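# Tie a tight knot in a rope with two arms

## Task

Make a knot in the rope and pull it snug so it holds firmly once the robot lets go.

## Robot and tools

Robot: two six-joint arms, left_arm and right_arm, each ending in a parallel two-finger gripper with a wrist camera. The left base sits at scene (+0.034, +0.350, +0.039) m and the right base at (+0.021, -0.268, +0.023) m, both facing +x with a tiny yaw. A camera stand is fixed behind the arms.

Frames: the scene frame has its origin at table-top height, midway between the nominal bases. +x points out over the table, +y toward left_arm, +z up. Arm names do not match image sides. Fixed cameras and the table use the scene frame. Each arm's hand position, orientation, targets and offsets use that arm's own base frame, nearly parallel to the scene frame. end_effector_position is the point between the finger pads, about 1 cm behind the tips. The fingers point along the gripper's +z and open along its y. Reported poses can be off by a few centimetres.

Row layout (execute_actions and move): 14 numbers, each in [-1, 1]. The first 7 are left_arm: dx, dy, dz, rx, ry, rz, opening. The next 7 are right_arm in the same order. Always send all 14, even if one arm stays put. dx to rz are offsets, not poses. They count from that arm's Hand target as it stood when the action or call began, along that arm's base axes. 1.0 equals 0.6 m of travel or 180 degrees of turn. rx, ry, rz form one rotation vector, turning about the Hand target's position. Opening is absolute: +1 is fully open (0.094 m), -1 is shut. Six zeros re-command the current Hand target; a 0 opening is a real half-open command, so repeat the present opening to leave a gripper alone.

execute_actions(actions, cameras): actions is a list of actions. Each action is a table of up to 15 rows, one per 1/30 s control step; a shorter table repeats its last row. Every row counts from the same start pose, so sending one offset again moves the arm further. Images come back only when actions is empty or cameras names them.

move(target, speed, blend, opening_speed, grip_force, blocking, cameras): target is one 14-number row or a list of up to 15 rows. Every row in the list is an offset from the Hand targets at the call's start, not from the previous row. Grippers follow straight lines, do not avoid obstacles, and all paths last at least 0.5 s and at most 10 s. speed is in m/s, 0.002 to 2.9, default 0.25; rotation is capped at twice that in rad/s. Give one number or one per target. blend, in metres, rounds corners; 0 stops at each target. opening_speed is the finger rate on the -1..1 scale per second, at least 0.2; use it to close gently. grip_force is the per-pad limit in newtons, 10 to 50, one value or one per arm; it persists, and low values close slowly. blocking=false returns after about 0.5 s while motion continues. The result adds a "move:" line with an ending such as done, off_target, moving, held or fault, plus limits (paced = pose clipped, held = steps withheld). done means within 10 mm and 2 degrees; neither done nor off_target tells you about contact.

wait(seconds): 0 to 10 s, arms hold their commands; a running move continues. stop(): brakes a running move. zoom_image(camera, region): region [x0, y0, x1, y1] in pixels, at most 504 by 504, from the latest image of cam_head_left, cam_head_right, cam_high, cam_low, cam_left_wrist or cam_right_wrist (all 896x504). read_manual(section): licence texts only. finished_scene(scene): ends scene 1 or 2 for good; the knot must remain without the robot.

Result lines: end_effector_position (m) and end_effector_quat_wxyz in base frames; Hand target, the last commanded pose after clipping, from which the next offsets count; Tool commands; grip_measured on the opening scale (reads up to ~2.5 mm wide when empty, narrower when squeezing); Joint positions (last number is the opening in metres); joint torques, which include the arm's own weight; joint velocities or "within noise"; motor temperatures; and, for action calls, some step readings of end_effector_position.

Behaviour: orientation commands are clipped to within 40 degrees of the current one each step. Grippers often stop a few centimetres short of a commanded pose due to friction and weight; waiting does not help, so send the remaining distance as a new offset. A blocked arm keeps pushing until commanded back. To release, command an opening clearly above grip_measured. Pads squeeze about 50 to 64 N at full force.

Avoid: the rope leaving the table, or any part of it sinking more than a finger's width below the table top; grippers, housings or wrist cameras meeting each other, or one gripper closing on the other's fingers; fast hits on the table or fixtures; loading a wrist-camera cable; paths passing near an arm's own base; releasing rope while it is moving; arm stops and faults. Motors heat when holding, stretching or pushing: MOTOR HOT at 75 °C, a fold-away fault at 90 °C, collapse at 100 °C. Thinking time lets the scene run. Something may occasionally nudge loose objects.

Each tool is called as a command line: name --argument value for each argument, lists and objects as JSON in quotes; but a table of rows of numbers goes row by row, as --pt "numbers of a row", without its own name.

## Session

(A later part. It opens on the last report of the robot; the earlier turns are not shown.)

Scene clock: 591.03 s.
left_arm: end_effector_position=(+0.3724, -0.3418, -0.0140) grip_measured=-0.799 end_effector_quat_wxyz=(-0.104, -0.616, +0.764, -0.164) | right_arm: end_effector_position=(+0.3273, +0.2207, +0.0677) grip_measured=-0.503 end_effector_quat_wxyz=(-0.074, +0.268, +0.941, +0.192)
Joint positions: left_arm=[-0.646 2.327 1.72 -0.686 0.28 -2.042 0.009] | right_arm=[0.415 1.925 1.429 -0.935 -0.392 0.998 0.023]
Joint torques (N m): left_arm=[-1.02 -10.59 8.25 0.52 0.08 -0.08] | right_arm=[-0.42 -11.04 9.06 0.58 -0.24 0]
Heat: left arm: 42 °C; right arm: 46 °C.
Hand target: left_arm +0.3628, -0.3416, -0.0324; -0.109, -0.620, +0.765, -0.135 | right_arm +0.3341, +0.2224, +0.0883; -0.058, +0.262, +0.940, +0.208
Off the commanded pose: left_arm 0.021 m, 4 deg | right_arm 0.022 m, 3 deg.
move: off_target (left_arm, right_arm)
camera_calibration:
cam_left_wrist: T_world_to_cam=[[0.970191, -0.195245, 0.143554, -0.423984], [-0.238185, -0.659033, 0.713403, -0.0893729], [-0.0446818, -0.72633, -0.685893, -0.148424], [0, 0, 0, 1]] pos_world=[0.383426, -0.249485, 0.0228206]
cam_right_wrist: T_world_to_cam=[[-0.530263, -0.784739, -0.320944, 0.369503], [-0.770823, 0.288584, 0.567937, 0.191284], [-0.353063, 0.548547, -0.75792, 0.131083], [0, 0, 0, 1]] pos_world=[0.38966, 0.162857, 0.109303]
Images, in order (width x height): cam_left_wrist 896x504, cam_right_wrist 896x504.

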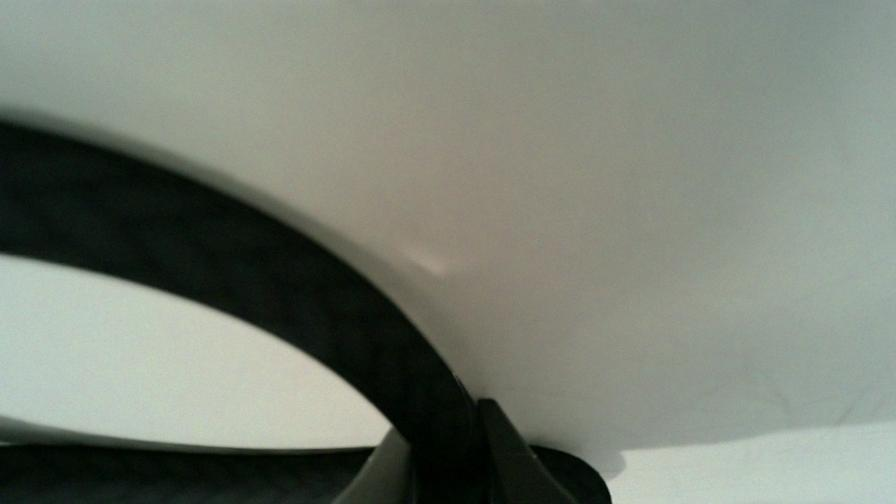

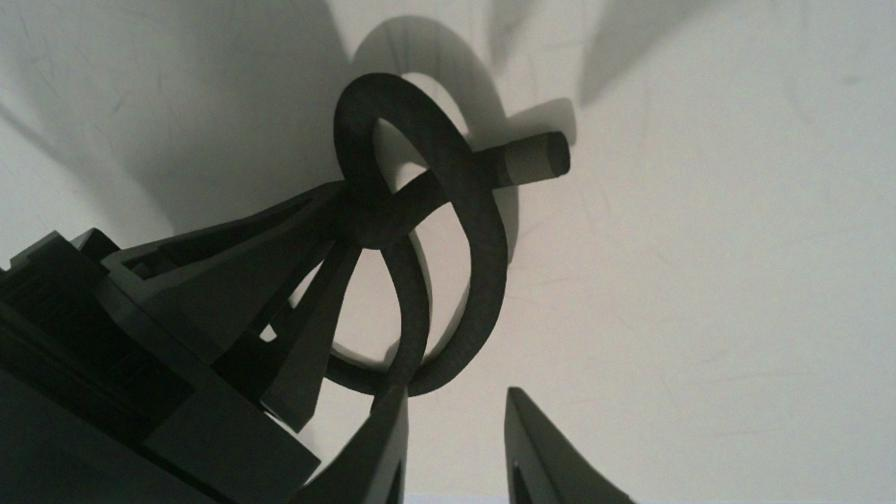

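move --target '[0,0,0,0,0,0,-0.9,0.024,-0.035,-0.06,-0.0251,0.1252,-0.3029,-0.5]' --speed 0.15 --cameras '["cam_right_wrist","cam_low","cam_high"]'

Scene clock: 610.53 s.
left_arm: end_effector_position=(+0.3724, -0.3418, -0.0140) grip_measured=-0.799 end_effector_quat_wxyz=(-0.104, -0.616, +0.764, -0.164) | right_arm: end_effector_position=(+0.3408, +0.2030, +0.0565) grip_measured=-0.503 end_effector_quat_wxyz=(-0.126, +0.691, +0.700, +0.125)
Joint positions: left_arm=[-0.646 2.327 1.72 -0.686 0.28 -2.042 0.009] | right_arm=[0.386 1.947 1.429 -0.916 -0.331 1.967 0.023]
Joint torques (N m): left_arm=[-1.02 -10.62 8.25 0.52 0.08 -0.07] | right_arm=[-0.61 -6.98 8.24 0.82 -0.1 0.11]
Heat: left arm: 43 °C; right arm: 45 °C.
Hand target: left_arm +0.3629, -0.3416, -0.0324; -0.109, -0.620, +0.765, -0.135 | right_arm +0.3484, +0.2015, +0.0523; -0.123, +0.697, +0.695, +0.123
Off the commanded pose: left_arm 0.021 m, 4 deg | right_arm 0.009 m, 1 deg.
move: off_target (left_arm)
camera_calibration:
cam_right_wrist: T_world_to_cam=[[-0.999871, -0.0160305, -0.000629971, 0.345064], [-0.0122367, 0.736668, 0.676144, -0.142368], [-0.0103748, 0.676064, -0.73677, -0.00673167], [0, 0, 0, 1]] pos_world=[0.343208, 0.114961, 0.091519]
Images, in order (width x height): cam_high 896x504, cam_low 896x504, cam_right_wrist 896x504.

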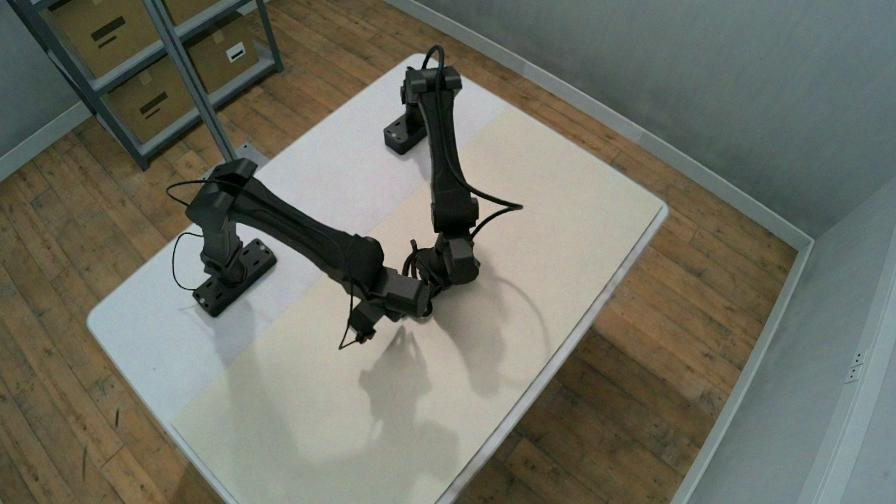

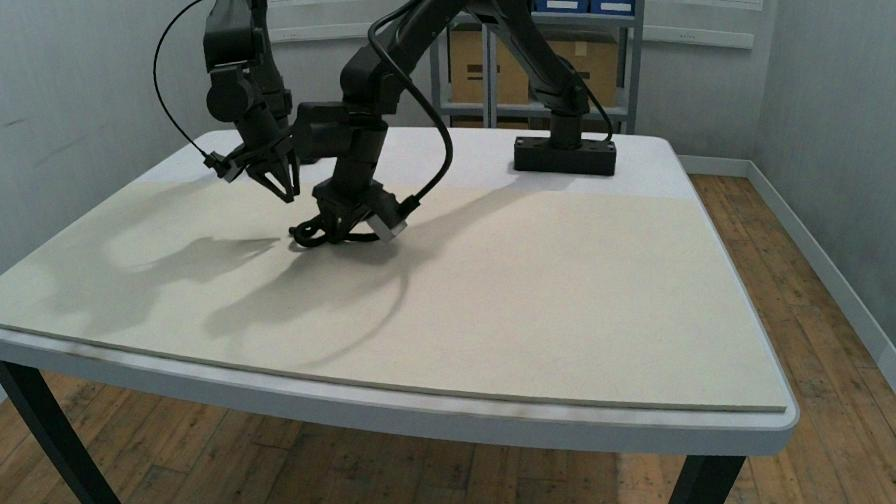

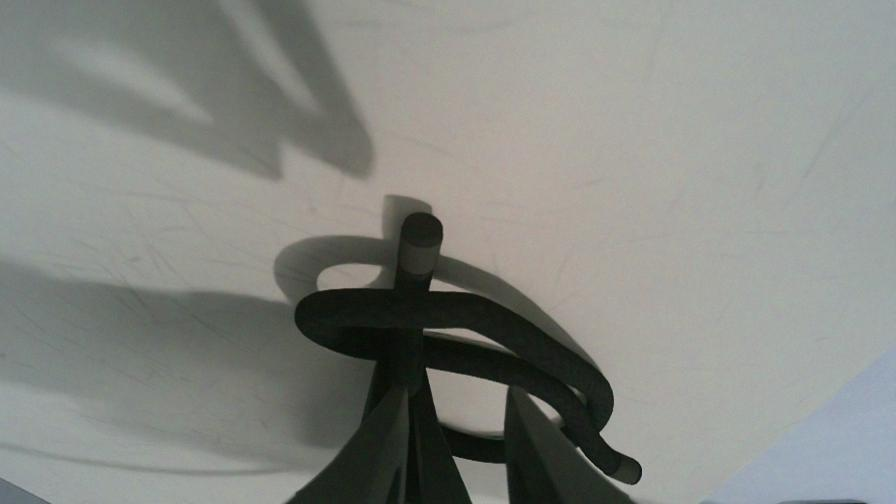

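move --target '[0,0,0,0,0,0,-0.9,-0.003,0.016,-0.075,0,0,0,-0.5]' --speed 0.08 --cameras '["cam_right_wrist"]'

Scene clock: 623.77 s.
left_arm: end_effector_position=(+0.3724, -0.3418, -0.0140) grip_measured=-0.799 end_effector_quat_wxyz=(-0.104, -0.616, +0.764, -0.164) | right_arm: end_effector_position=(+0.3550, +0.2129, +0.0226) grip_measured=-0.503 end_effector_quat_wxyz=(-0.118, +0.693, +0.696, +0.143)
Joint positions: left_arm=[-0.646 2.327 1.72 -0.686 0.28 -2.042 0.009] | right_arm=[0.397 2.015 1.378 -0.751 -0.327 1.994 0.023]
Joint torques (N m): left_arm=[-1.01 -10.59 8.25 0.52 0.08 -0.07] | right_arm=[0.51 -7.58 4.92 0.92 -0.1 0.11]
Heat: left arm: 43 °C; right arm: 44 °C.
Hand target: left_arm +0.3629, -0.3416, -0.0324; -0.109, -0.620, +0.765, -0.135 | right_arm +0.3466, +0.2110, +0.0072; -0.123, +0.697, +0.695, +0.123
Off the commanded pose: left_arm 0.021 m, 4 deg | right_arm 0.017 m, 2 deg.
move: off_target (left_arm, right_arm)
camera_calibration:
cam_right_wrist: T_world_to_cam=[[-0.99937, -0.00115849, -0.0354677, 0.356836], [-0.0251863, 0.727242, 0.685919, -0.120168], [0.024999, 0.68638, -0.726813, -0.0531614], [0, 0, 0, 1]] pos_world=[0.354914, 0.124294, 0.0564435]
Images, in order (width x height): cam_right_wrist 896x504.

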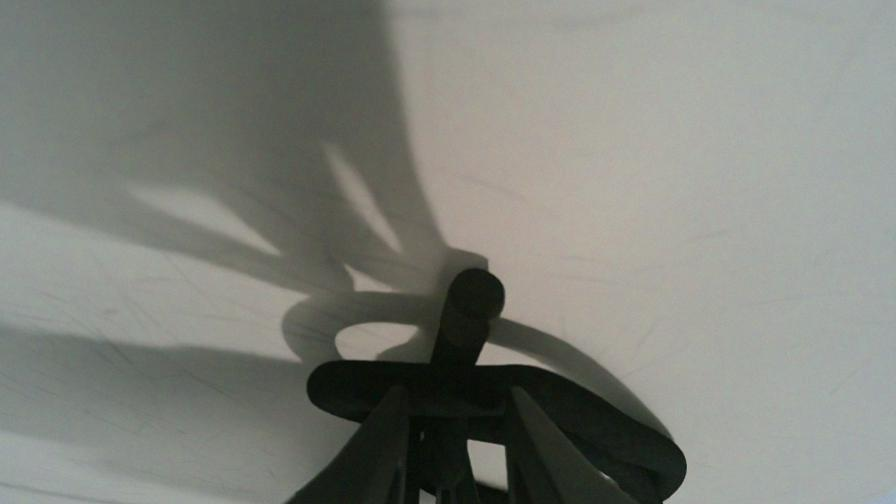

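move --target '[0,0,0,0,0,0,-0.9,-0.007,0.012,-0.062,0,0,0,-0.5]' --speed 0.06 --cameras '["cam_right_wrist"]'

Scene clock: 632.23 s.
left_arm: end_effector_position=(+0.3724, -0.3418, -0.0140) grip_measured=-0.799 end_effector_quat_wxyz=(-0.104, -0.616, +0.764, -0.164) | right_arm: end_effector_position=(+0.3569, +0.2240, +0.0096) grip_measured=-0.502 end_effector_quat_wxyz=(-0.122, +0.690, +0.694, +0.166)
Joint positions: left_arm=[-0.646 2.327 1.72 -0.686 0.28 -2.042 0.009] | right_arm=[0.411 2.028 1.325 -0.638 -0.349 2.016 0.023]
Joint torques (N m): left_arm=[-1.02 -10.59 8.25 0.52 0.08 -0.07] | right_arm=[1.06 -4.85 3.28 1.3 0.12 0.07]
Heat: left arm: 43 °C; right arm: 43 °C.
Hand target: left_arm +0.3629, -0.3417, -0.0324; -0.109, -0.620, +0.765, -0.135 | right_arm +0.3425, +0.2182, -0.0299; -0.123, +0.697, +0.695, +0.123
Off the commanded pose: left_arm 0.021 m, 4 deg | right_arm 0.043 m, 5 deg.
move: off_target (left_arm, right_arm)
camera_calibration:
cam_right_wrist: T_world_to_cam=[[-0.998077, 0.0024193, -0.0619381, 0.357321], [-0.0425773, 0.699447, 0.713415, -0.107192], [0.0450484, 0.71468, -0.697999, -0.0841598], [0, 0, 0, 1]] pos_world=[0.355862, 0.134258, 0.039861]
Images, in order (width x height): cam_right_wrist 896x504.

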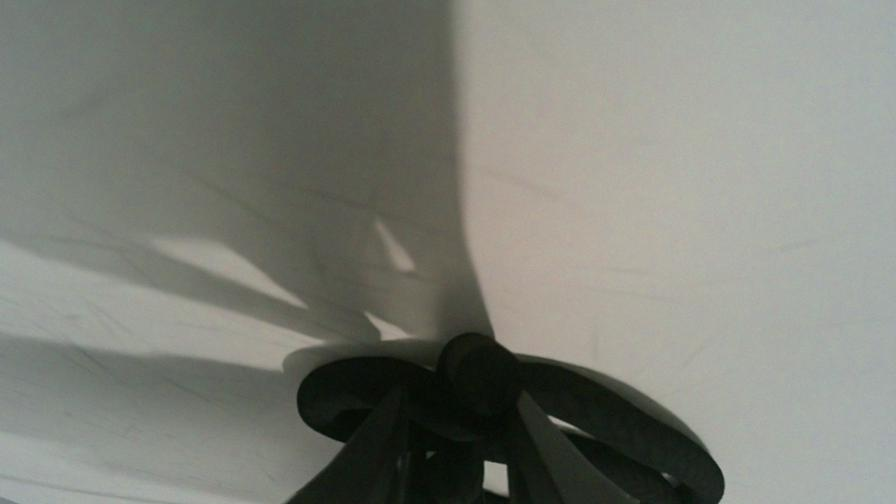

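move --pt "0 0 0 0 0 0 -0.9 0 -0.01 0.06 0 0 0 -0.5" --pt "0 0 0 0 0 0 -0.9 0 -0.02 0.03 0 0 0 -0.5" --speed 0.06 --cameras '["cam_right_wrist"]'

Scene clock: 644.60 s.
left_arm: end_effector_position=(+0.3723, -0.3417, -0.0140) grip_measured=-0.799 end_effector_quat_wxyz=(-0.104, -0.616, +0.764, -0.164) | right_arm: end_effector_position=(+0.3554, +0.2198, +0.0112) grip_measured=-0.502 end_effector_quat_wxyz=(-0.122, +0.688, +0.698, +0.159)
Joint positions: left_arm=[-0.646 2.327 1.72 -0.687 0.28 -2.042 0.009] | right_arm=[0.405 2.026 1.334 -0.667 -0.346 1.998 0.023]
Joint torques (N m): left_arm=[-1.01 -10.61 8.25 0.52 0.07 -0.07] | right_arm=[-0.57 -7.45 3.55 0.87 0.05 -0.01]
Heat: left arm: 43 °C; right arm: 43 °C.
Hand target: left_arm +0.3628, -0.3416, -0.0325; -0.109, -0.620, +0.765, -0.135 | right_arm +0.3425, +0.2062, -0.0120; -0.123, +0.697, +0.695, +0.123
Off the commanded pose: left_arm 0.021 m, 3 deg | right_arm 0.030 m, 4 deg.
move: off_target (left_arm, right_arm)
camera_calibration:
cam_right_wrist: T_world_to_cam=[[-0.998537, -0.00738795, -0.0535612, 0.358133], [-0.0430942, 0.707019, 0.70588, -0.106783], [0.0326538, 0.707156, -0.706304, -0.0738063], [0, 0, 0, 1]] pos_world=[0.355418, 0.130336, 0.0424281]
Images, in order (width x height): cam_right_wrist 896x504.

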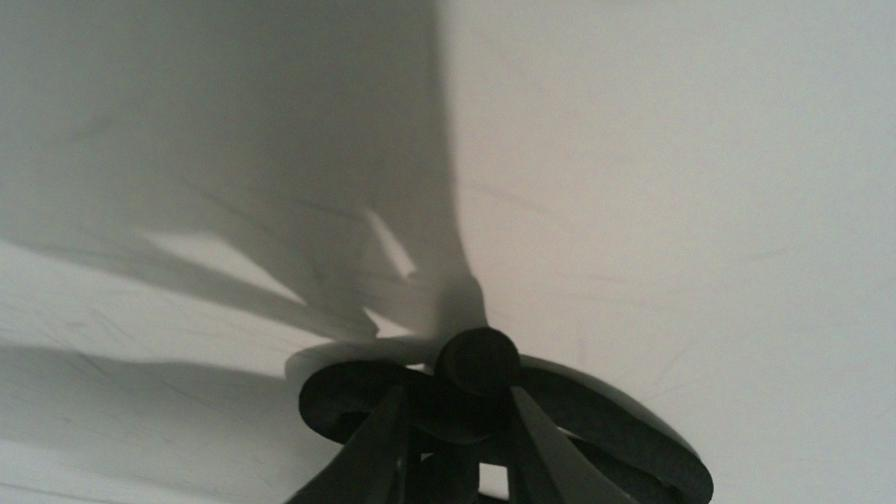

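move --target '[0,0,0,0,0,0,-0.9,0,-0.05,0.12,0,0,0,-0.5]' --speed 0.12 --cameras '["cam_right_wrist"]'

Scene clock: 653.87 s.
left_arm: end_effector_position=(+0.3723, -0.3417, -0.0140) grip_measured=-0.799 end_effector_quat_wxyz=(-0.104, -0.616, +0.764, -0.164) | right_arm: end_effector_position=(+0.3376, +0.1783, +0.0458) grip_measured=-0.502 end_effector_quat_wxyz=(-0.131, +0.698, +0.695, +0.114)
Joint positions: left_arm=[-0.646 2.327 1.72 -0.687 0.28 -2.042 0.009] | right_arm=[0.327 1.941 1.38 -0.917 -0.337 1.917 0.023]
Joint torques (N m): left_arm=[-1.02 -10.58 8.25 0.53 0.08 -0.07] | right_arm=[-0.51 -10.37 8.39 0.38 -0.11 0.01]
Heat: left arm: 43 °C; right arm: 43 °C.
Hand target: left_arm +0.3628, -0.3416, -0.0325; -0.109, -0.620, +0.766, -0.135 | right_arm +0.3424, +0.1762, +0.0601; -0.123, +0.697, +0.695, +0.123
Off the commanded pose: left_arm 0.021 m, 4 deg | right_arm 0.015 m, 1 deg.
move: off_target (left_arm, right_arm)
camera_calibration:
cam_right_wrist: T_world_to_cam=[[-0.999675, -0.00395853, 0.0252007, 0.338095], [0.0139291, 0.742913, 0.669243, -0.126622], [-0.0213712, 0.669376, -0.742616, 0.00725228], [0, 0, 0, 1]] pos_world=[0.339903, 0.0905533, 0.0816066]
Images, in order (width x height): cam_right_wrist 896x504.

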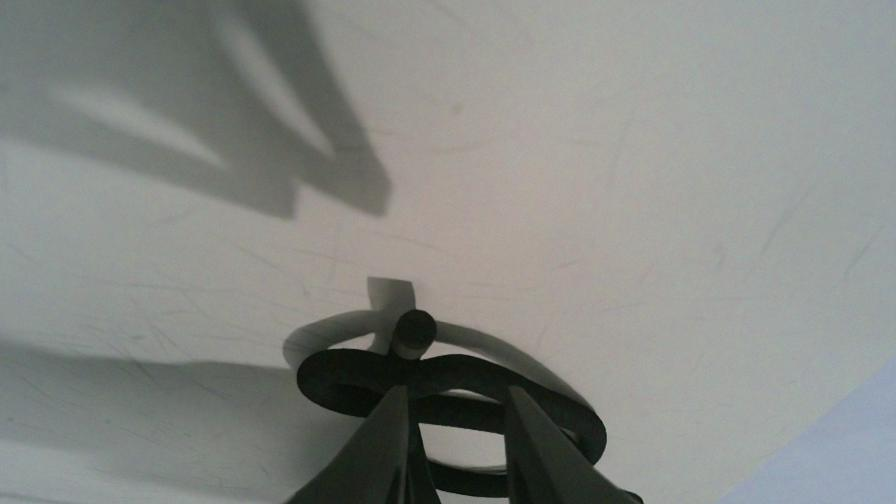

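move --target '[0,0,0,0,0,0,-0.9,-0.02,0.06,0.03,0.0251,-0.1252,0.3029,-0.5]' --speed 0.15 --cameras '["cam_right_wrist"]'

Scene clock: 675.13 s.
left_arm: end_effector_position=(+0.3723, -0.3417, -0.0140) grip_measured=-0.799 end_effector_quat_wxyz=(-0.104, -0.616, +0.764, -0.164) | right_arm: end_effector_position=(+0.3252, +0.2059, +0.0603) grip_measured=-0.502 end_effector_quat_wxyz=(-0.076, +0.275, +0.939, +0.191)
Joint positions: left_arm=[-0.646 2.327 1.72 -0.687 0.28 -2.042 0.009] | right_arm=[0.38 1.911 1.38 -0.917 -0.396 0.974 0.023]
Joint torques (N m): left_arm=[-1.02 -10.59 8.25 0.53 0.08 -0.07] | right_arm=[0.59 -10.97 8.01 0.74 -0.25 -0.04]
Heat: left arm: 43 °C; right arm: 44 °C.
Hand target: left_arm +0.3628, -0.3416, -0.0325; -0.109, -0.620, +0.766, -0.135 | right_arm +0.3304, +0.2123, +0.0781; -0.058, +0.262, +0.940, +0.208
Off the commanded pose: left_arm 0.021 m, 4 deg | right_arm 0.020 m, 3 deg.
move: off_target (left_arm, right_arm)
camera_calibration:
cam_right_wrist: T_world_to_cam=[[-0.542952, -0.778487, -0.314899, 0.356895], [-0.762346, 0.29967, 0.573609, 0.192861], [-0.352181, 0.551504, -0.756182, 0.131927], [0, 0, 0, 1]] pos_world=[0.387266, 0.147286, 0.10152]
Images, in order (width x height): cam_right_wrist 896x504.

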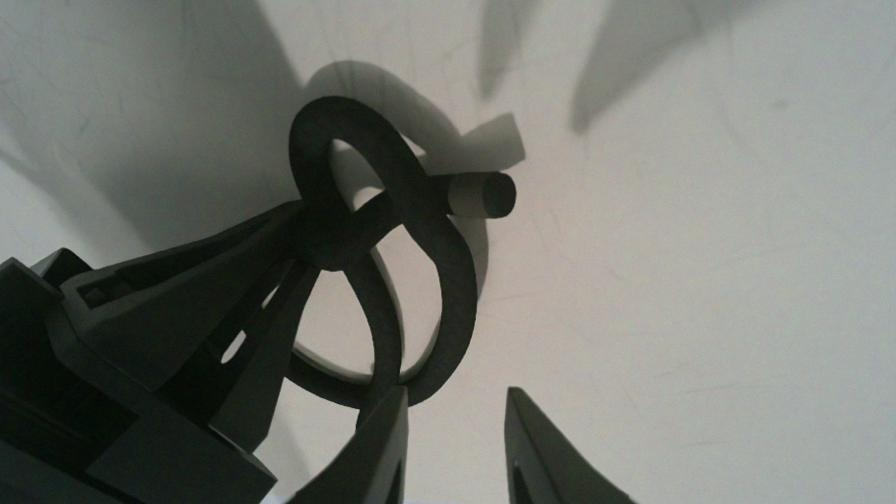

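move --pt "0 0 0 0 0 0 -0.9 -0.036 0.03 -0.09 0 0 0 -0.4" --pt "0 0 0 0 0 0 -0.9 -0.036 0.03 -0.18 0 0 0 -0.4" --speed '[0.12,0.06]' --cameras '["cam_right_wrist"]'

Scene clock: 685.00 s.
left_arm: end_effector_position=(+0.3723, -0.3417, -0.0140) grip_measured=-0.799 end_effector_quat_wxyz=(-0.104, -0.616, +0.764, -0.164) | right_arm: end_effector_position=(+0.3139, +0.2333, -0.0036) grip_measured=-0.403 end_effector_quat_wxyz=(-0.052, +0.260, +0.938, +0.223)
Joint positions: left_arm=[-0.646 2.327 1.72 -0.687 0.28 -2.042 0.009] | right_arm=[0.454 1.954 1.138 -0.522 -0.404 1.042 0.028]
Joint torques (N m): left_arm=[-1.01 -10.59 8.25 0.52 0.07 -0.07] | right_arm=[0.38 -5.07 3.55 1.6 -0.06 0.05]
Heat: left arm: 43 °C; right arm: 46 °C.
Hand target: left_arm +0.3628, -0.3416, -0.0325; -0.109, -0.620, +0.766, -0.135 | right_arm +0.3089, +0.2303, -0.0299; -0.058, +0.262, +0.940, +0.208
Off the commanded pose: left_arm 0.021 m, 4 deg | right_arm 0.027 m, 2 deg.
move: off_target (left_arm, right_arm)
camera_calibration:
cam_right_wrist: T_world_to_cam=[[-0.507632, -0.767835, -0.390819, 0.338165], [-0.804542, 0.260162, 0.53388, 0.234942], [-0.308255, 0.585445, -0.749822, 0.0428266], [0, 0, 0, 1]] pos_world=[0.373886, 0.173459, 0.0388427]
Images, in order (width x height): cam_right_wrist 896x504.

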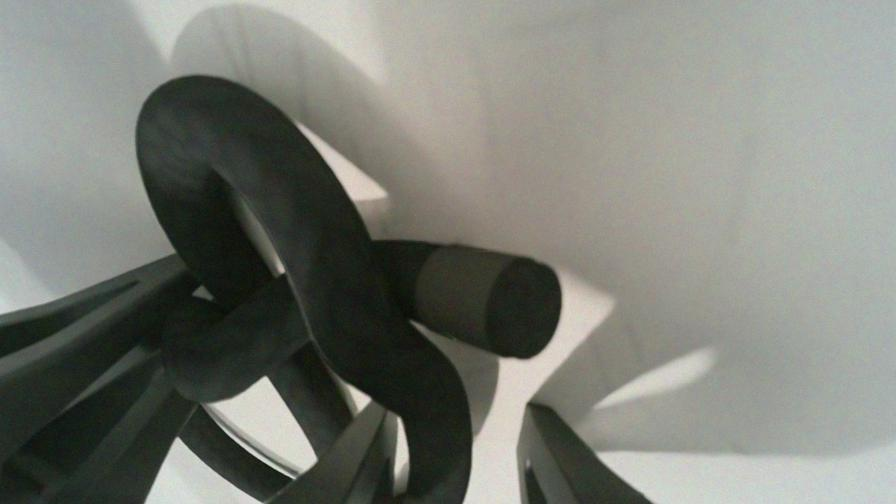

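move --pt "0 0 0 0 0 0 -0.9 0.0 0.0 -0.01 0 0 0 -0.4" --pt "0 0 0 0 0 0 -0.9 0 0 -0.01 0 0 0 -0.9" --pt "0 0 0 0 0 0 -0.9 0 0.0 0.06 0 0 0 -0.9" --pt "-0.008 -0.05 0 0 0 0 -0.9 0.01 0.035 0.06 0 0 0 -0.9" --speed 0.08 --opening_speed 0.6 --cameras '["cam_right_wrist"]'

Scene clock: 694.17 s.
left_arm: end_effector_position=(+0.3715, -0.3568, -0.0129) grip_measured=-0.799 end_effector_quat_wxyz=(-0.106, -0.614, +0.764, -0.168) | right_arm: end_effector_position=(+0.3098, +0.2369, +0.0014) grip_measured=-0.763 end_effector_quat_wxyz=(-0.058, +0.261, +0.940, +0.213)
Joint positions: left_arm=[-0.671 2.352 1.766 -0.695 0.279 -2.066 0.009] | right_arm=[0.472 1.949 1.162 -0.567 -0.393 1.058 0.011]
Joint torques (N m): left_arm=[0.31 -14.58 6.71 0.81 0.07 0.02] | right_arm=[-0.39 -8.46 6 0.95 -0.18 0.04]
Heat: left arm: 43 °C; right arm: 44 °C.
Hand target: left_arm +0.3718, -0.3539, -0.0138; -0.104, -0.616, +0.763, -0.164 (not the last commanded pose) | right_arm +0.3099, +0.2358, +0.0011; -0.058, +0.263, +0.939, +0.213 (not the last commanded pose)
Off the commanded pose: left_arm 0.028 m, 4 deg | right_arm 0.016 m, 1 deg.
move: held (left_arm, right_arm; a check stopped the path); path passed 3 of 4 targets; target 2's new opening was sent with right_arm's hand 0.033 m and 2 deg from that target; limits=held
pose unreachable (left arm): on one or more control steps of this call, first in action 0 (counted from 0), this arm could not follow its commanded pose, so it was not sent that pose on those steps. It may still have moved: this result reports where it is.
cause: moving toward the commanded pose would bring a part of the arm too close to another arm (this arm's wrist (the part past joint 4) and the right arm's wrist (the part past joint 4), along the way the arms are being sent, or toward where that arm still pushes).
pose unreachable (right arm): on one or more control steps of this call, first in action 0 (counted from 0), this arm could not follow its commanded pose, so it was not sent that pose on those steps. It may still have moved: this result reports where it is.
cause: moving toward the commanded pose would bring a part of the arm too close to another arm (this arm's wrist (the part past joint 4) and the left arm's wrist (the part past joint 4), along the way the arms are being sent, or toward where that arm still pushes).
camera_calibration:
cam_right_wrist: T_world_to_cam=[[-0.51347, -0.774539, -0.369375, 0.344028], [-0.795688, 0.268582, 0.542903, 0.223275], [-0.321292, 0.572672, -0.7542, 0.0502445], [0, 0, 0, 1]] pos_world=[0.370449, 0.177722, 0.0437529]
Images, in order (width x height): cam_right_wrist 896x504.

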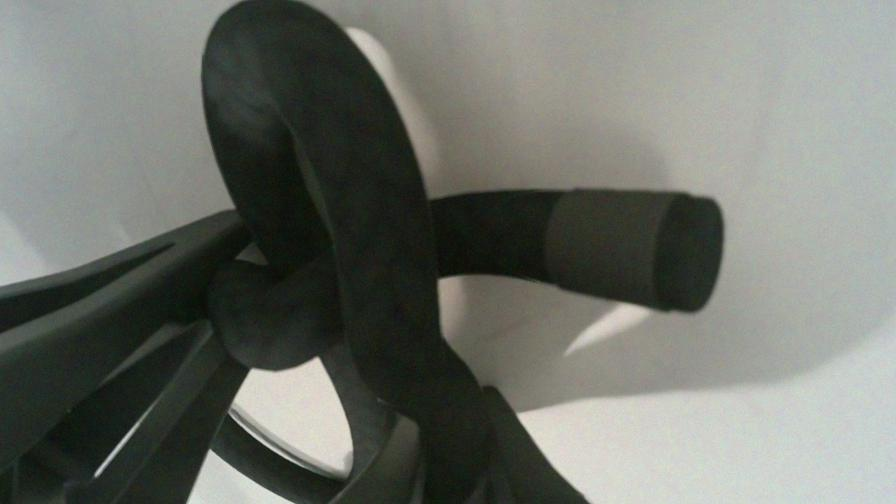

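move --pt "0 0 0 0 0 0 -0.9 -0.01 0 0.015 0.1 0 0 -0.9" --pt "-0.008 -0.04 0 0 0 0 -0.9 -0.01 0.02 0.02 0.1 0 0 -0.9" --speed 0.08 --cameras '["cam_right_wrist"]'

Scene clock: 712.07 s.
left_arm: end_effector_position=(+0.3659, -0.3791, -0.0082) grip_measured=-0.800 end_effector_quat_wxyz=(-0.107, -0.602, +0.771, -0.177) | right_arm: end_effector_position=(+0.3026, +0.2444, +0.0039) grip_measured=-0.763 end_effector_quat_wxyz=(-0.110, +0.259, +0.895, +0.347)
Joint positions: left_arm=[-0.711 2.372 1.813 -0.696 0.276 -2.082 0.009] | right_arm=[0.378 1.936 1.001 -0.327 -0.689 1.052 0.011]
Joint torques (N m): left_arm=[0.12 -12.64 9.59 0.62 0.04 -0.06] | right_arm=[0.47 -10.15 5.12 1.28 -0.33 0.04]
Heat: left arm: 45 °C; right arm: 44 °C.
Hand target: left_arm +0.3669, -0.3780, -0.0137; -0.103, -0.616, +0.763, -0.164 | right_arm +0.3040, +0.2478, +0.0131; -0.099, +0.250, +0.894, +0.357
Off the commanded pose: left_arm 0.006 m, 2 deg | right_arm 0.010 m, 2 deg.
joint sent to its limit (left arm) — joint 6 (wrist roll), lower limit. The joint targets still meet the commanded pose.
move: done
camera_calibration:
cam_right_wrist: T_world_to_cam=[[-0.536771, -0.628341, -0.563085, 0.319191], [-0.77493, 0.103192, 0.623566, 0.248015], [-0.333706, 0.771063, -0.542311, -0.0000280485], [0, 0, 0, 1]] pos_world=[0.363517, 0.174989, 0.0250625]
Images, in order (width x height): cam_right_wrist 896x504.

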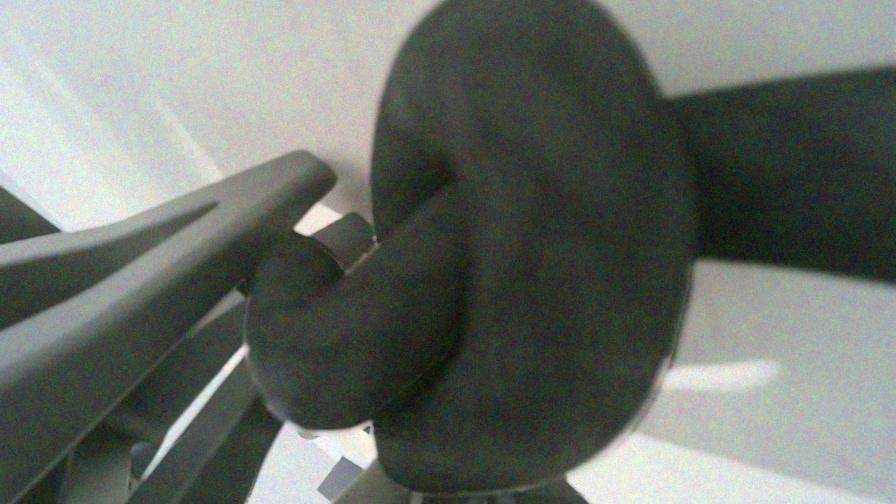

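move --pt "0 0 0 0 0 0 -0.9 -0.005 -0.0 0.0 0 0 0 -0.5" --pt "0 0 0 0 0 0 -0.9 -0.005 -0.05 0.07 0 0 0 -0.5" --pt "0 0 0 0 0 0 -0.9 0.0 -0.10 0.14 -0.1 0 0 -0.5" --speed 0.1 --opening_speed 0.6 --blend '[0,0.02,0]' --cameras '["cam_right_wrist","cam_left_wrist"]'

Scene clock: 728.70 s.
left_arm: end_effector_position=(+0.3657, -0.3789, -0.0083) grip_measured=-0.800 end_effector_quat_wxyz=(-0.107, -0.603, +0.771, -0.176) | right_arm: end_effector_position=(+0.2994, +0.1842, +0.0801) grip_measured=-0.503 end_effector_quat_wxyz=(-0.075, +0.274, +0.937, +0.204)
Joint positions: left_arm=[-0.711 2.372 1.813 -0.697 0.276 -2.082 0.009] | right_arm=[0.337 1.766 1.267 -0.949 -0.421 0.933 0.023]
Joint torques (N m): left_arm=[0.08 -12.6 9.59 0.6 0.04 -0.07] | right_arm=[0.61 -9.46 8.99 0.62 -0.17 -0.03]
Heat: left arm: 45 °C; right arm: 44 °C.
Hand target: left_arm +0.3668, -0.3780, -0.0137; -0.103, -0.616, +0.763, -0.164 | right_arm +0.3040, +0.1878, +0.0972; -0.058, +0.263, +0.939, +0.213
Off the commanded pose: left_arm 0.006 m, 2 deg | right_arm 0.018 m, 3 deg.
joint sent to its limit (left arm) — joint 6 (wrist roll), lower limit. The joint targets still meet the commanded pose.
move: off_target (right_arm)
camera_calibration:
cam_left_wrist: T_world_to_cam=[[0.962167, -0.218193, 0.163179, -0.431167], [-0.266998, -0.635727, 0.724268, -0.100004], [-0.0542926, -0.740435, -0.669932, -0.173618], [0, 0, 0, 1]] pos_world=[0.378728, -0.286206, 0.0264745]
cam_right_wrist: T_world_to_cam=[[-0.541443, -0.769366, -0.338993, 0.332024], [-0.766867, 0.286673, 0.574224, 0.171994], [-0.344608, 0.570872, -0.745218, 0.143115], [0, 0, 0, 1]] pos_world=[0.360987, 0.124442, 0.120443]
Images, in order (width x height): cam_left_wrist 896x504, cam_right_wrist 896x504.

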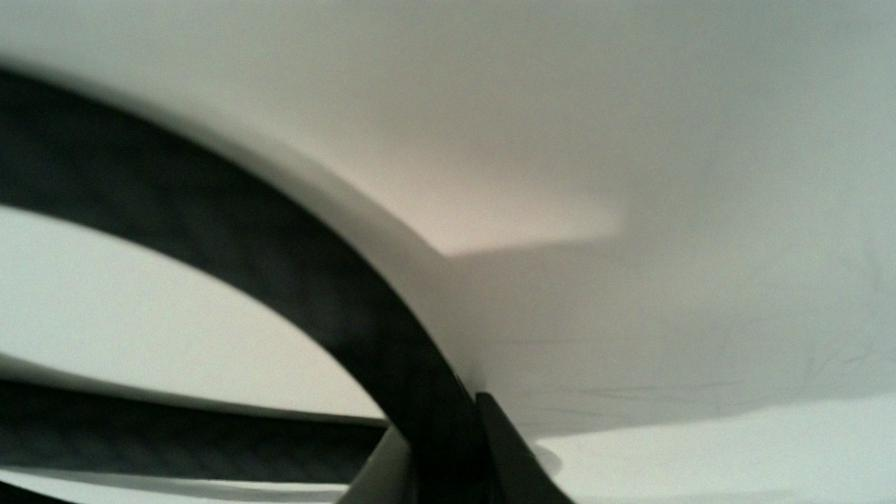

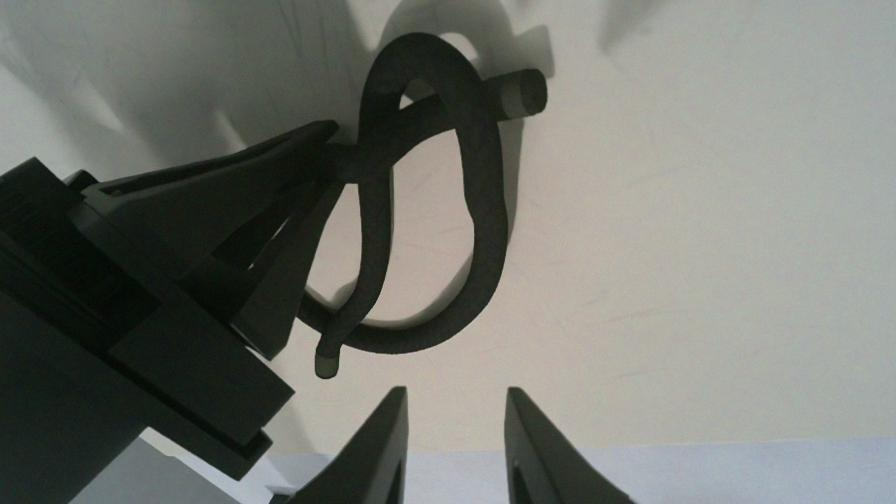

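move --pt "0 0 0.0 0 0 0 -0.5 0 0 0 0 0 0 -0.5" --pt "-0.012 0.036 0.0 0 0 0 -0.5 0 0 0 0 0 0 -0.5" --pt "-0.012 0.036 -0.02 0 0 0 -0.9 0 0 0 0 0 0 -0.5" --speed 0.06 --opening_speed 0.6 --cameras '["cam_right_wrist","cam_left_wrist"]'

Scene clock: 772.50 s.
left_arm: end_effector_position=(+0.3639, -0.3689, -0.0149) grip_measured=-0.798 end_effector_quat_wxyz=(-0.109, -0.607, +0.766, -0.182) | right_arm: end_effector_position=(+0.2993, +0.1841, +0.0801) grip_measured=-0.503 end_effector_quat_wxyz=(-0.076, +0.274, +0.937, +0.203)
Joint positions: left_arm=[-0.696 2.341 1.725 -0.631 0.286 -2.083 0.009] | right_arm=[0.337 1.766 1.267 -0.95 -0.421 0.933 0.023]
Joint torques (N m): left_arm=[0.65 -14.63 4.23 0.88 -0.06 -0.02] | right_arm=[0.61 -9.44 8.99 0.55 -0.16 -0.04]
Motor temperatures (°C): left_arm=[29 46 38 32 31 31 33] | right_arm=[30 46 42 32 30 31 30]
Heat: left arm: 46 °C; right arm: 46 °C.
Hand target: left_arm +0.3596, -0.3564, -0.0258; -0.104, -0.616, +0.763, -0.164 | right_arm +0.3040, +0.1878, +0.0972; -0.058, +0.263, +0.939, +0.213
Off the commanded pose: left_arm 0.017 m, 2 deg | right_arm 0.018 m, 3 deg.
move: off_target (left_arm, right_arm); target 3's new opening was sent with left_arm's hand 0.017 m and 2 deg from that target
camera_calibration:
cam_left_wrist: T_world_to_cam=[[0.964756, -0.203532, 0.166794, -0.421675], [-0.259445, -0.629766, 0.732177, -0.0897634], [-0.0439802, -0.749646, -0.660376, -0.177619], [0, 0, 0, 1]] pos_world=[0.375713, -0.275506, 0.0187603]
cam_right_wrist: T_world_to_cam=[[-0.54169, -0.769546, -0.338187, 0.331873], [-0.766514, 0.287091, 0.574486, 0.171792], [-0.345004, 0.570419, -0.745382, 0.143283], [0, 0, 0, 1]] pos_world=[0.360886, 0.124341, 0.120343]
Images, in order (width x height): cam_left_wrist 896x504, cam_right_wrist 896x504.

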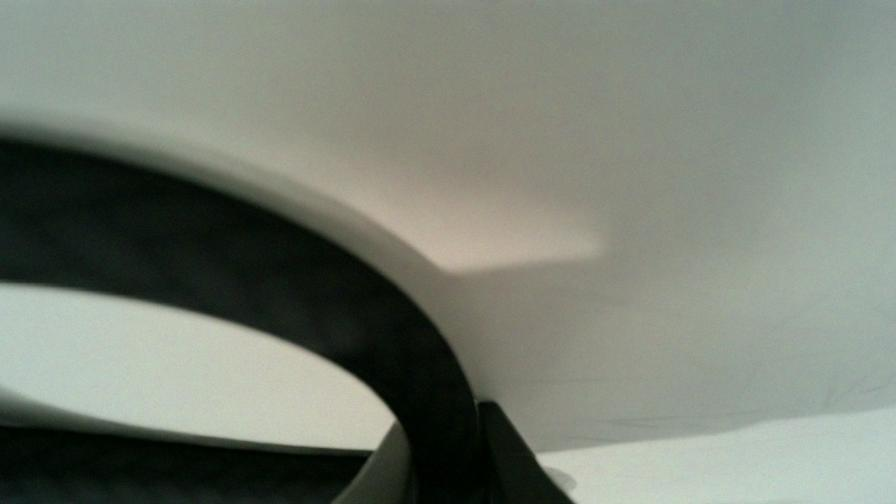

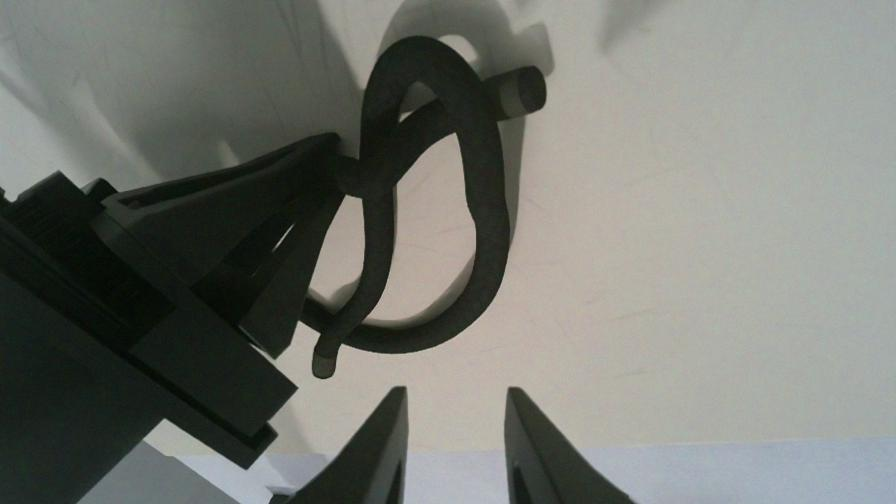

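move --target '[-0.012,-0.06,0.0,0,0,0,-0.9,0,0,0,0,0,0,-0.5]' --speed 0.06 --cameras '["cam_right_wrist","cam_left_wrist"]'

Scene clock: 779.43 s.
left_arm: end_effector_position=(+0.3585, -0.3938, -0.0119) grip_measured=-0.800 end_effector_quat_wxyz=(-0.108, -0.588, +0.779, -0.188) | right_arm: end_effector_position=(+0.2993, +0.1841, +0.0801) grip_measured=-0.503 end_effector_quat_wxyz=(-0.076, +0.274, +0.937, +0.203)
Joint positions: left_arm=[-0.742 2.378 1.802 -0.652 0.277 -2.083 0.009] | right_arm=[0.337 1.766 1.267 -0.95 -0.421 0.933 0.023]
Joint torques (N m): left_arm=[-0.59 -11.82 8.99 0.6 0.04 -0.07] | right_arm=[0.64 -9.44 8.99 0.55 -0.16 -0.03]
Heat: left arm: 46 °C; right arm: 46 °C.
Hand target: left_arm +0.3526, -0.3924, -0.0257; -0.103, -0.616, +0.763, -0.164 | right_arm +0.3040, +0.1878, +0.0972; -0.058, +0.263, +0.939, +0.213
Off the commanded pose: left_arm 0.015 m, 5 deg | right_arm 0.018 m, 3 deg.
joint sent to its limit (left arm) — joint 6 (wrist roll), lower limit. The joint targets are off in orientation, not in position.
move: off_target (left_arm, right_arm)
camera_calibration:
cam_left_wrist: T_world_to_cam=[[0.951955, -0.243343, 0.185919, -0.432909], [-0.299592, -0.614229, 0.730046, -0.0886195], [-0.0634551, -0.750671, -0.657622, -0.188036], [0, 0, 0, 1]] pos_world=[0.373628, -0.300931, 0.0215254]
cam_right_wrist: T_world_to_cam=[[-0.54169, -0.769546, -0.338187, 0.331873], [-0.766514, 0.287091, 0.574486, 0.171792], [-0.345004, 0.570419, -0.745382, 0.143283], [0, 0, 0, 1]] pos_world=[0.360886, 0.124341, 0.120343]
Images, in order (width x height): cam_left_wrist 896x504, cam_right_wrist 896x504.

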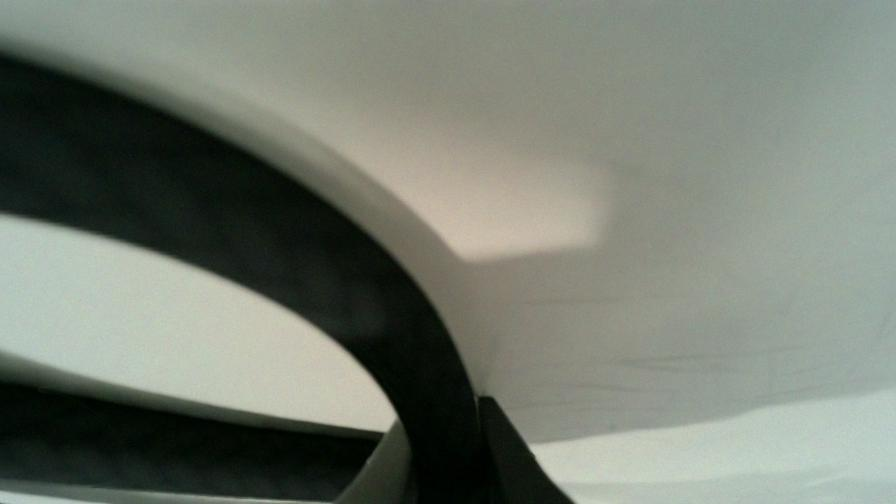

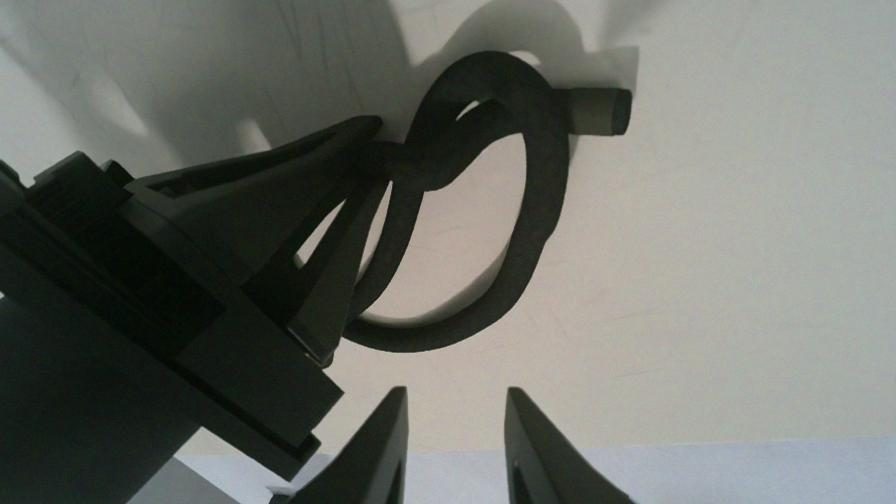

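move --pt "0 0 0.0 0 0 0 -0.45 0 0 0 0 0 0 -0.5" --pt "0.0 0.06 0.16 0 0 0 -0.45 0 -0.02 0.0 0 0 0 -0.5" --pt "0.0 0.25 0.22 0 0 0 -0.45 0 -0.02 0 0 0 0 -0.5" --speed '[0.06,0.1,0.2]' --opening_speed 0.5 --blend '[0,0.02,0]' --cameras '["cam_right_wrist","cam_left_wrist","cam_high"]'

Scene clock: 798.33 s.
left_arm: end_effector_position=(+0.3668, -0.2455, +0.1064) grip_measured=-0.452 end_effector_quat_wxyz=(-0.093, -0.617, +0.761, -0.178) | right_arm: end_effector_position=(+0.2998, +0.1772, +0.0819) grip_measured=-0.503 end_effector_quat_wxyz=(-0.073, +0.266, +0.939, +0.203)
Joint positions: left_arm=[-0.465 1.981 1.659 -0.992 0.315 -1.868 0.026] | right_arm=[0.318 1.759 1.267 -0.965 -0.421 0.894 0.023]
Joint torques (N m): left_arm=[-0.39 -13.71 5.07 0.53 0.25 0.01] | right_arm=[-0.58 -9.58 8.13 0.53 -0.21 -0.04]
Heat: left arm: 44 °C; right arm: 46 °C.
Hand target: left_arm +0.3525, -0.2425, +0.1063; -0.104, -0.616, +0.763, -0.164 | right_arm +0.3040, +0.1757, +0.0971; -0.058, +0.263, +0.939, +0.213
Off the commanded pose: left_arm 0.014 m, 2 deg | right_arm 0.016 m, 2 deg.
move: off_target (left_arm, right_arm)
camera_calibration:
cam_left_wrist: T_world_to_cam=[[0.967371, -0.182898, 0.175331, -0.416288], [-0.252919, -0.656182, 0.710955, -0.106769], [-0.0149827, -0.732102, -0.68103, -0.00900549], [0, 0, 0, 1]] pos_world=[0.375566, -0.152791, 0.142763]
cam_right_wrist: T_world_to_cam=[[-0.527106, -0.778135, -0.341562, 0.324872], [-0.77558, 0.276226, 0.567604, 0.178275], [-0.347325, 0.564096, -0.749107, 0.150774], [0, 0, 0, 1]] pos_world=[0.361876, 0.118499, 0.12272]
Images, in order (width x height): cam_high 896x504, cam_left_wrist 896x504, cam_right_wrist 896x504.

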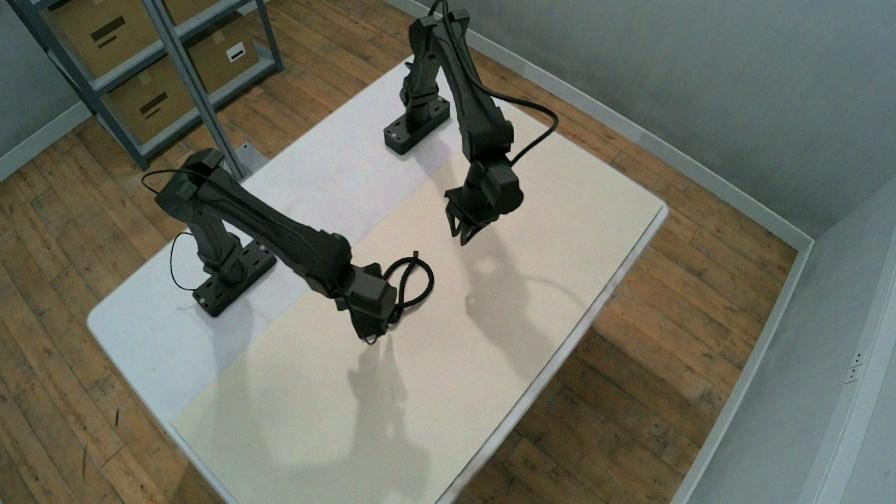

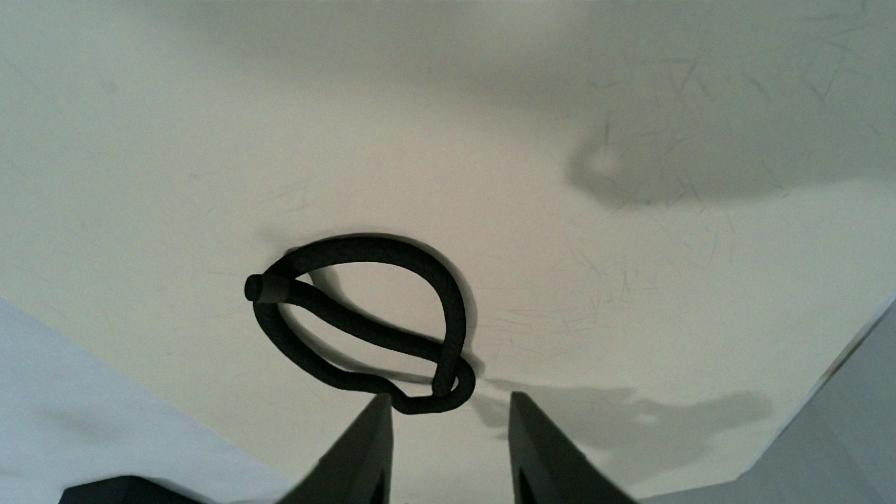

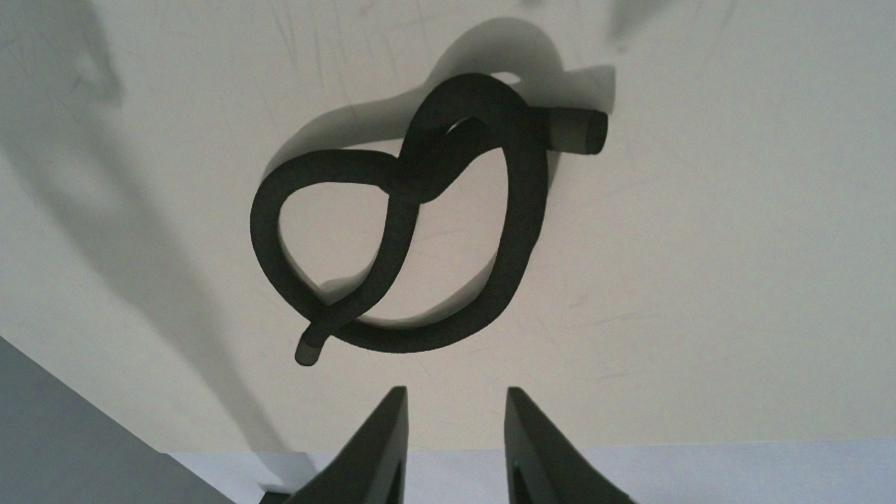

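zoom_image --camera "cam_left_wrist" --region '[230, 210, 510, 430]'

zoom_image --camera "cam_right_wrist" --region '[230, 40, 640, 390]'

zoom_image --camera "cam_high" --region '[340, 230, 460, 350]'

Scaled by 1.800.

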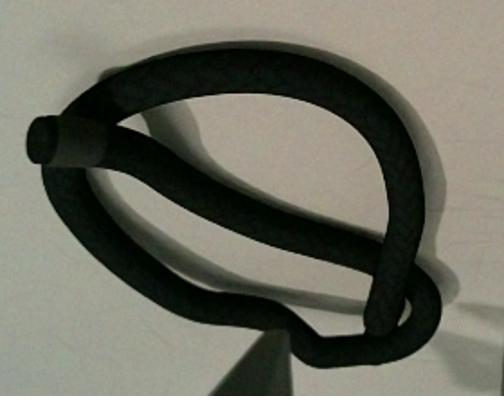

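Scaled by 1.229.

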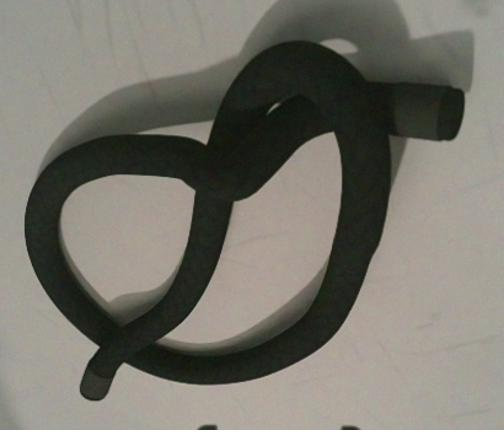

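Scaled by 4.200.

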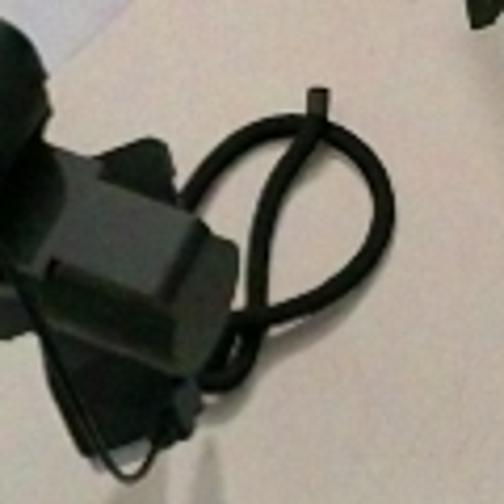

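move --target '[0,0,0,0,0,0,-0.45,0.027,-0.038,-0.01,-0.110,-0.113,0.5035,-0.4]' --speed 0.2 --cameras '["cam_right_wrist"]'

Scene clock: 870.23 s.
left_arm: end_effector_position=(+0.3668, -0.2455, +0.1064) grip_measured=-0.452 end_effector_quat_wxyz=(-0.093, -0.617, +0.761, -0.178) | right_arm: end_effector_position=(+0.3150, +0.1483, +0.0912) grip_measured=-0.403 end_effector_quat_wxyz=(-0.008, -0.502, +0.865, +0.002)
Joint positions: left_arm=[-0.465 1.981 1.659 -0.992 0.315 -1.868 0.026] | right_arm=[0.436 1.885 1.534 -1.235 -0.002 -0.616 0.028]
Joint torques (N m): left_arm=[-0.39 -13.72 5.07 0.51 0.25 0.03] | right_arm=[0.55 -7.57 7.45 0.57 0.01 -0.04]
Heat: left arm: 44 °C; right arm: 45 °C.
Hand target: left_arm +0.3526, -0.2425, +0.1063; -0.103, -0.616, +0.763, -0.164 | right_arm +0.3202, +0.1530, +0.0912; +0.000, -0.508, +0.862, +0.000
Off the commanded pose: left_arm 0.015 m, 2 deg | right_arm 0.007 m, 1 deg.
move: off_target (left_arm)
camera_calibration:
cam_right_wrist: T_world_to_cam=[[0.869675, -0.493553, -0.00843992, -0.199074], [-0.452372, -0.803721, 0.386514, 0.267622], [-0.197548, -0.332323, -0.922245, 0.280972], [0, 0, 0, 1]] pos_world=[0.349699, 0.210213, 0.154005]
Images, in order (width x height): cam_right_wrist 896x504.

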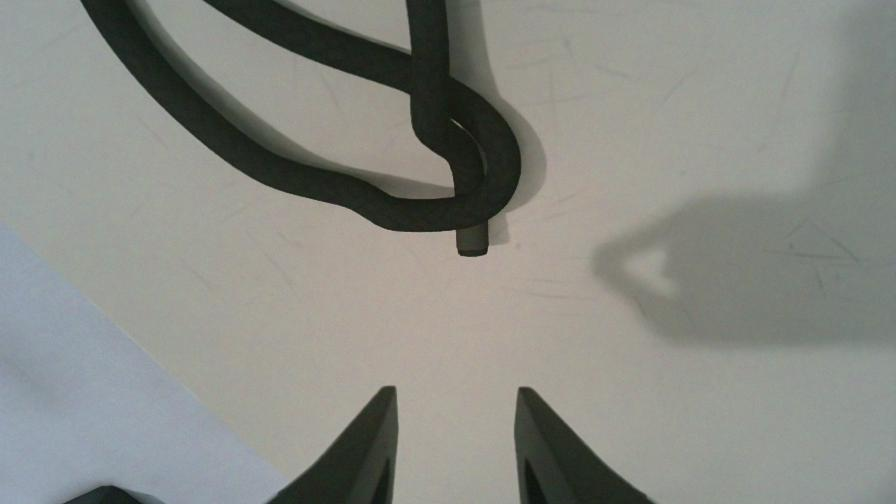

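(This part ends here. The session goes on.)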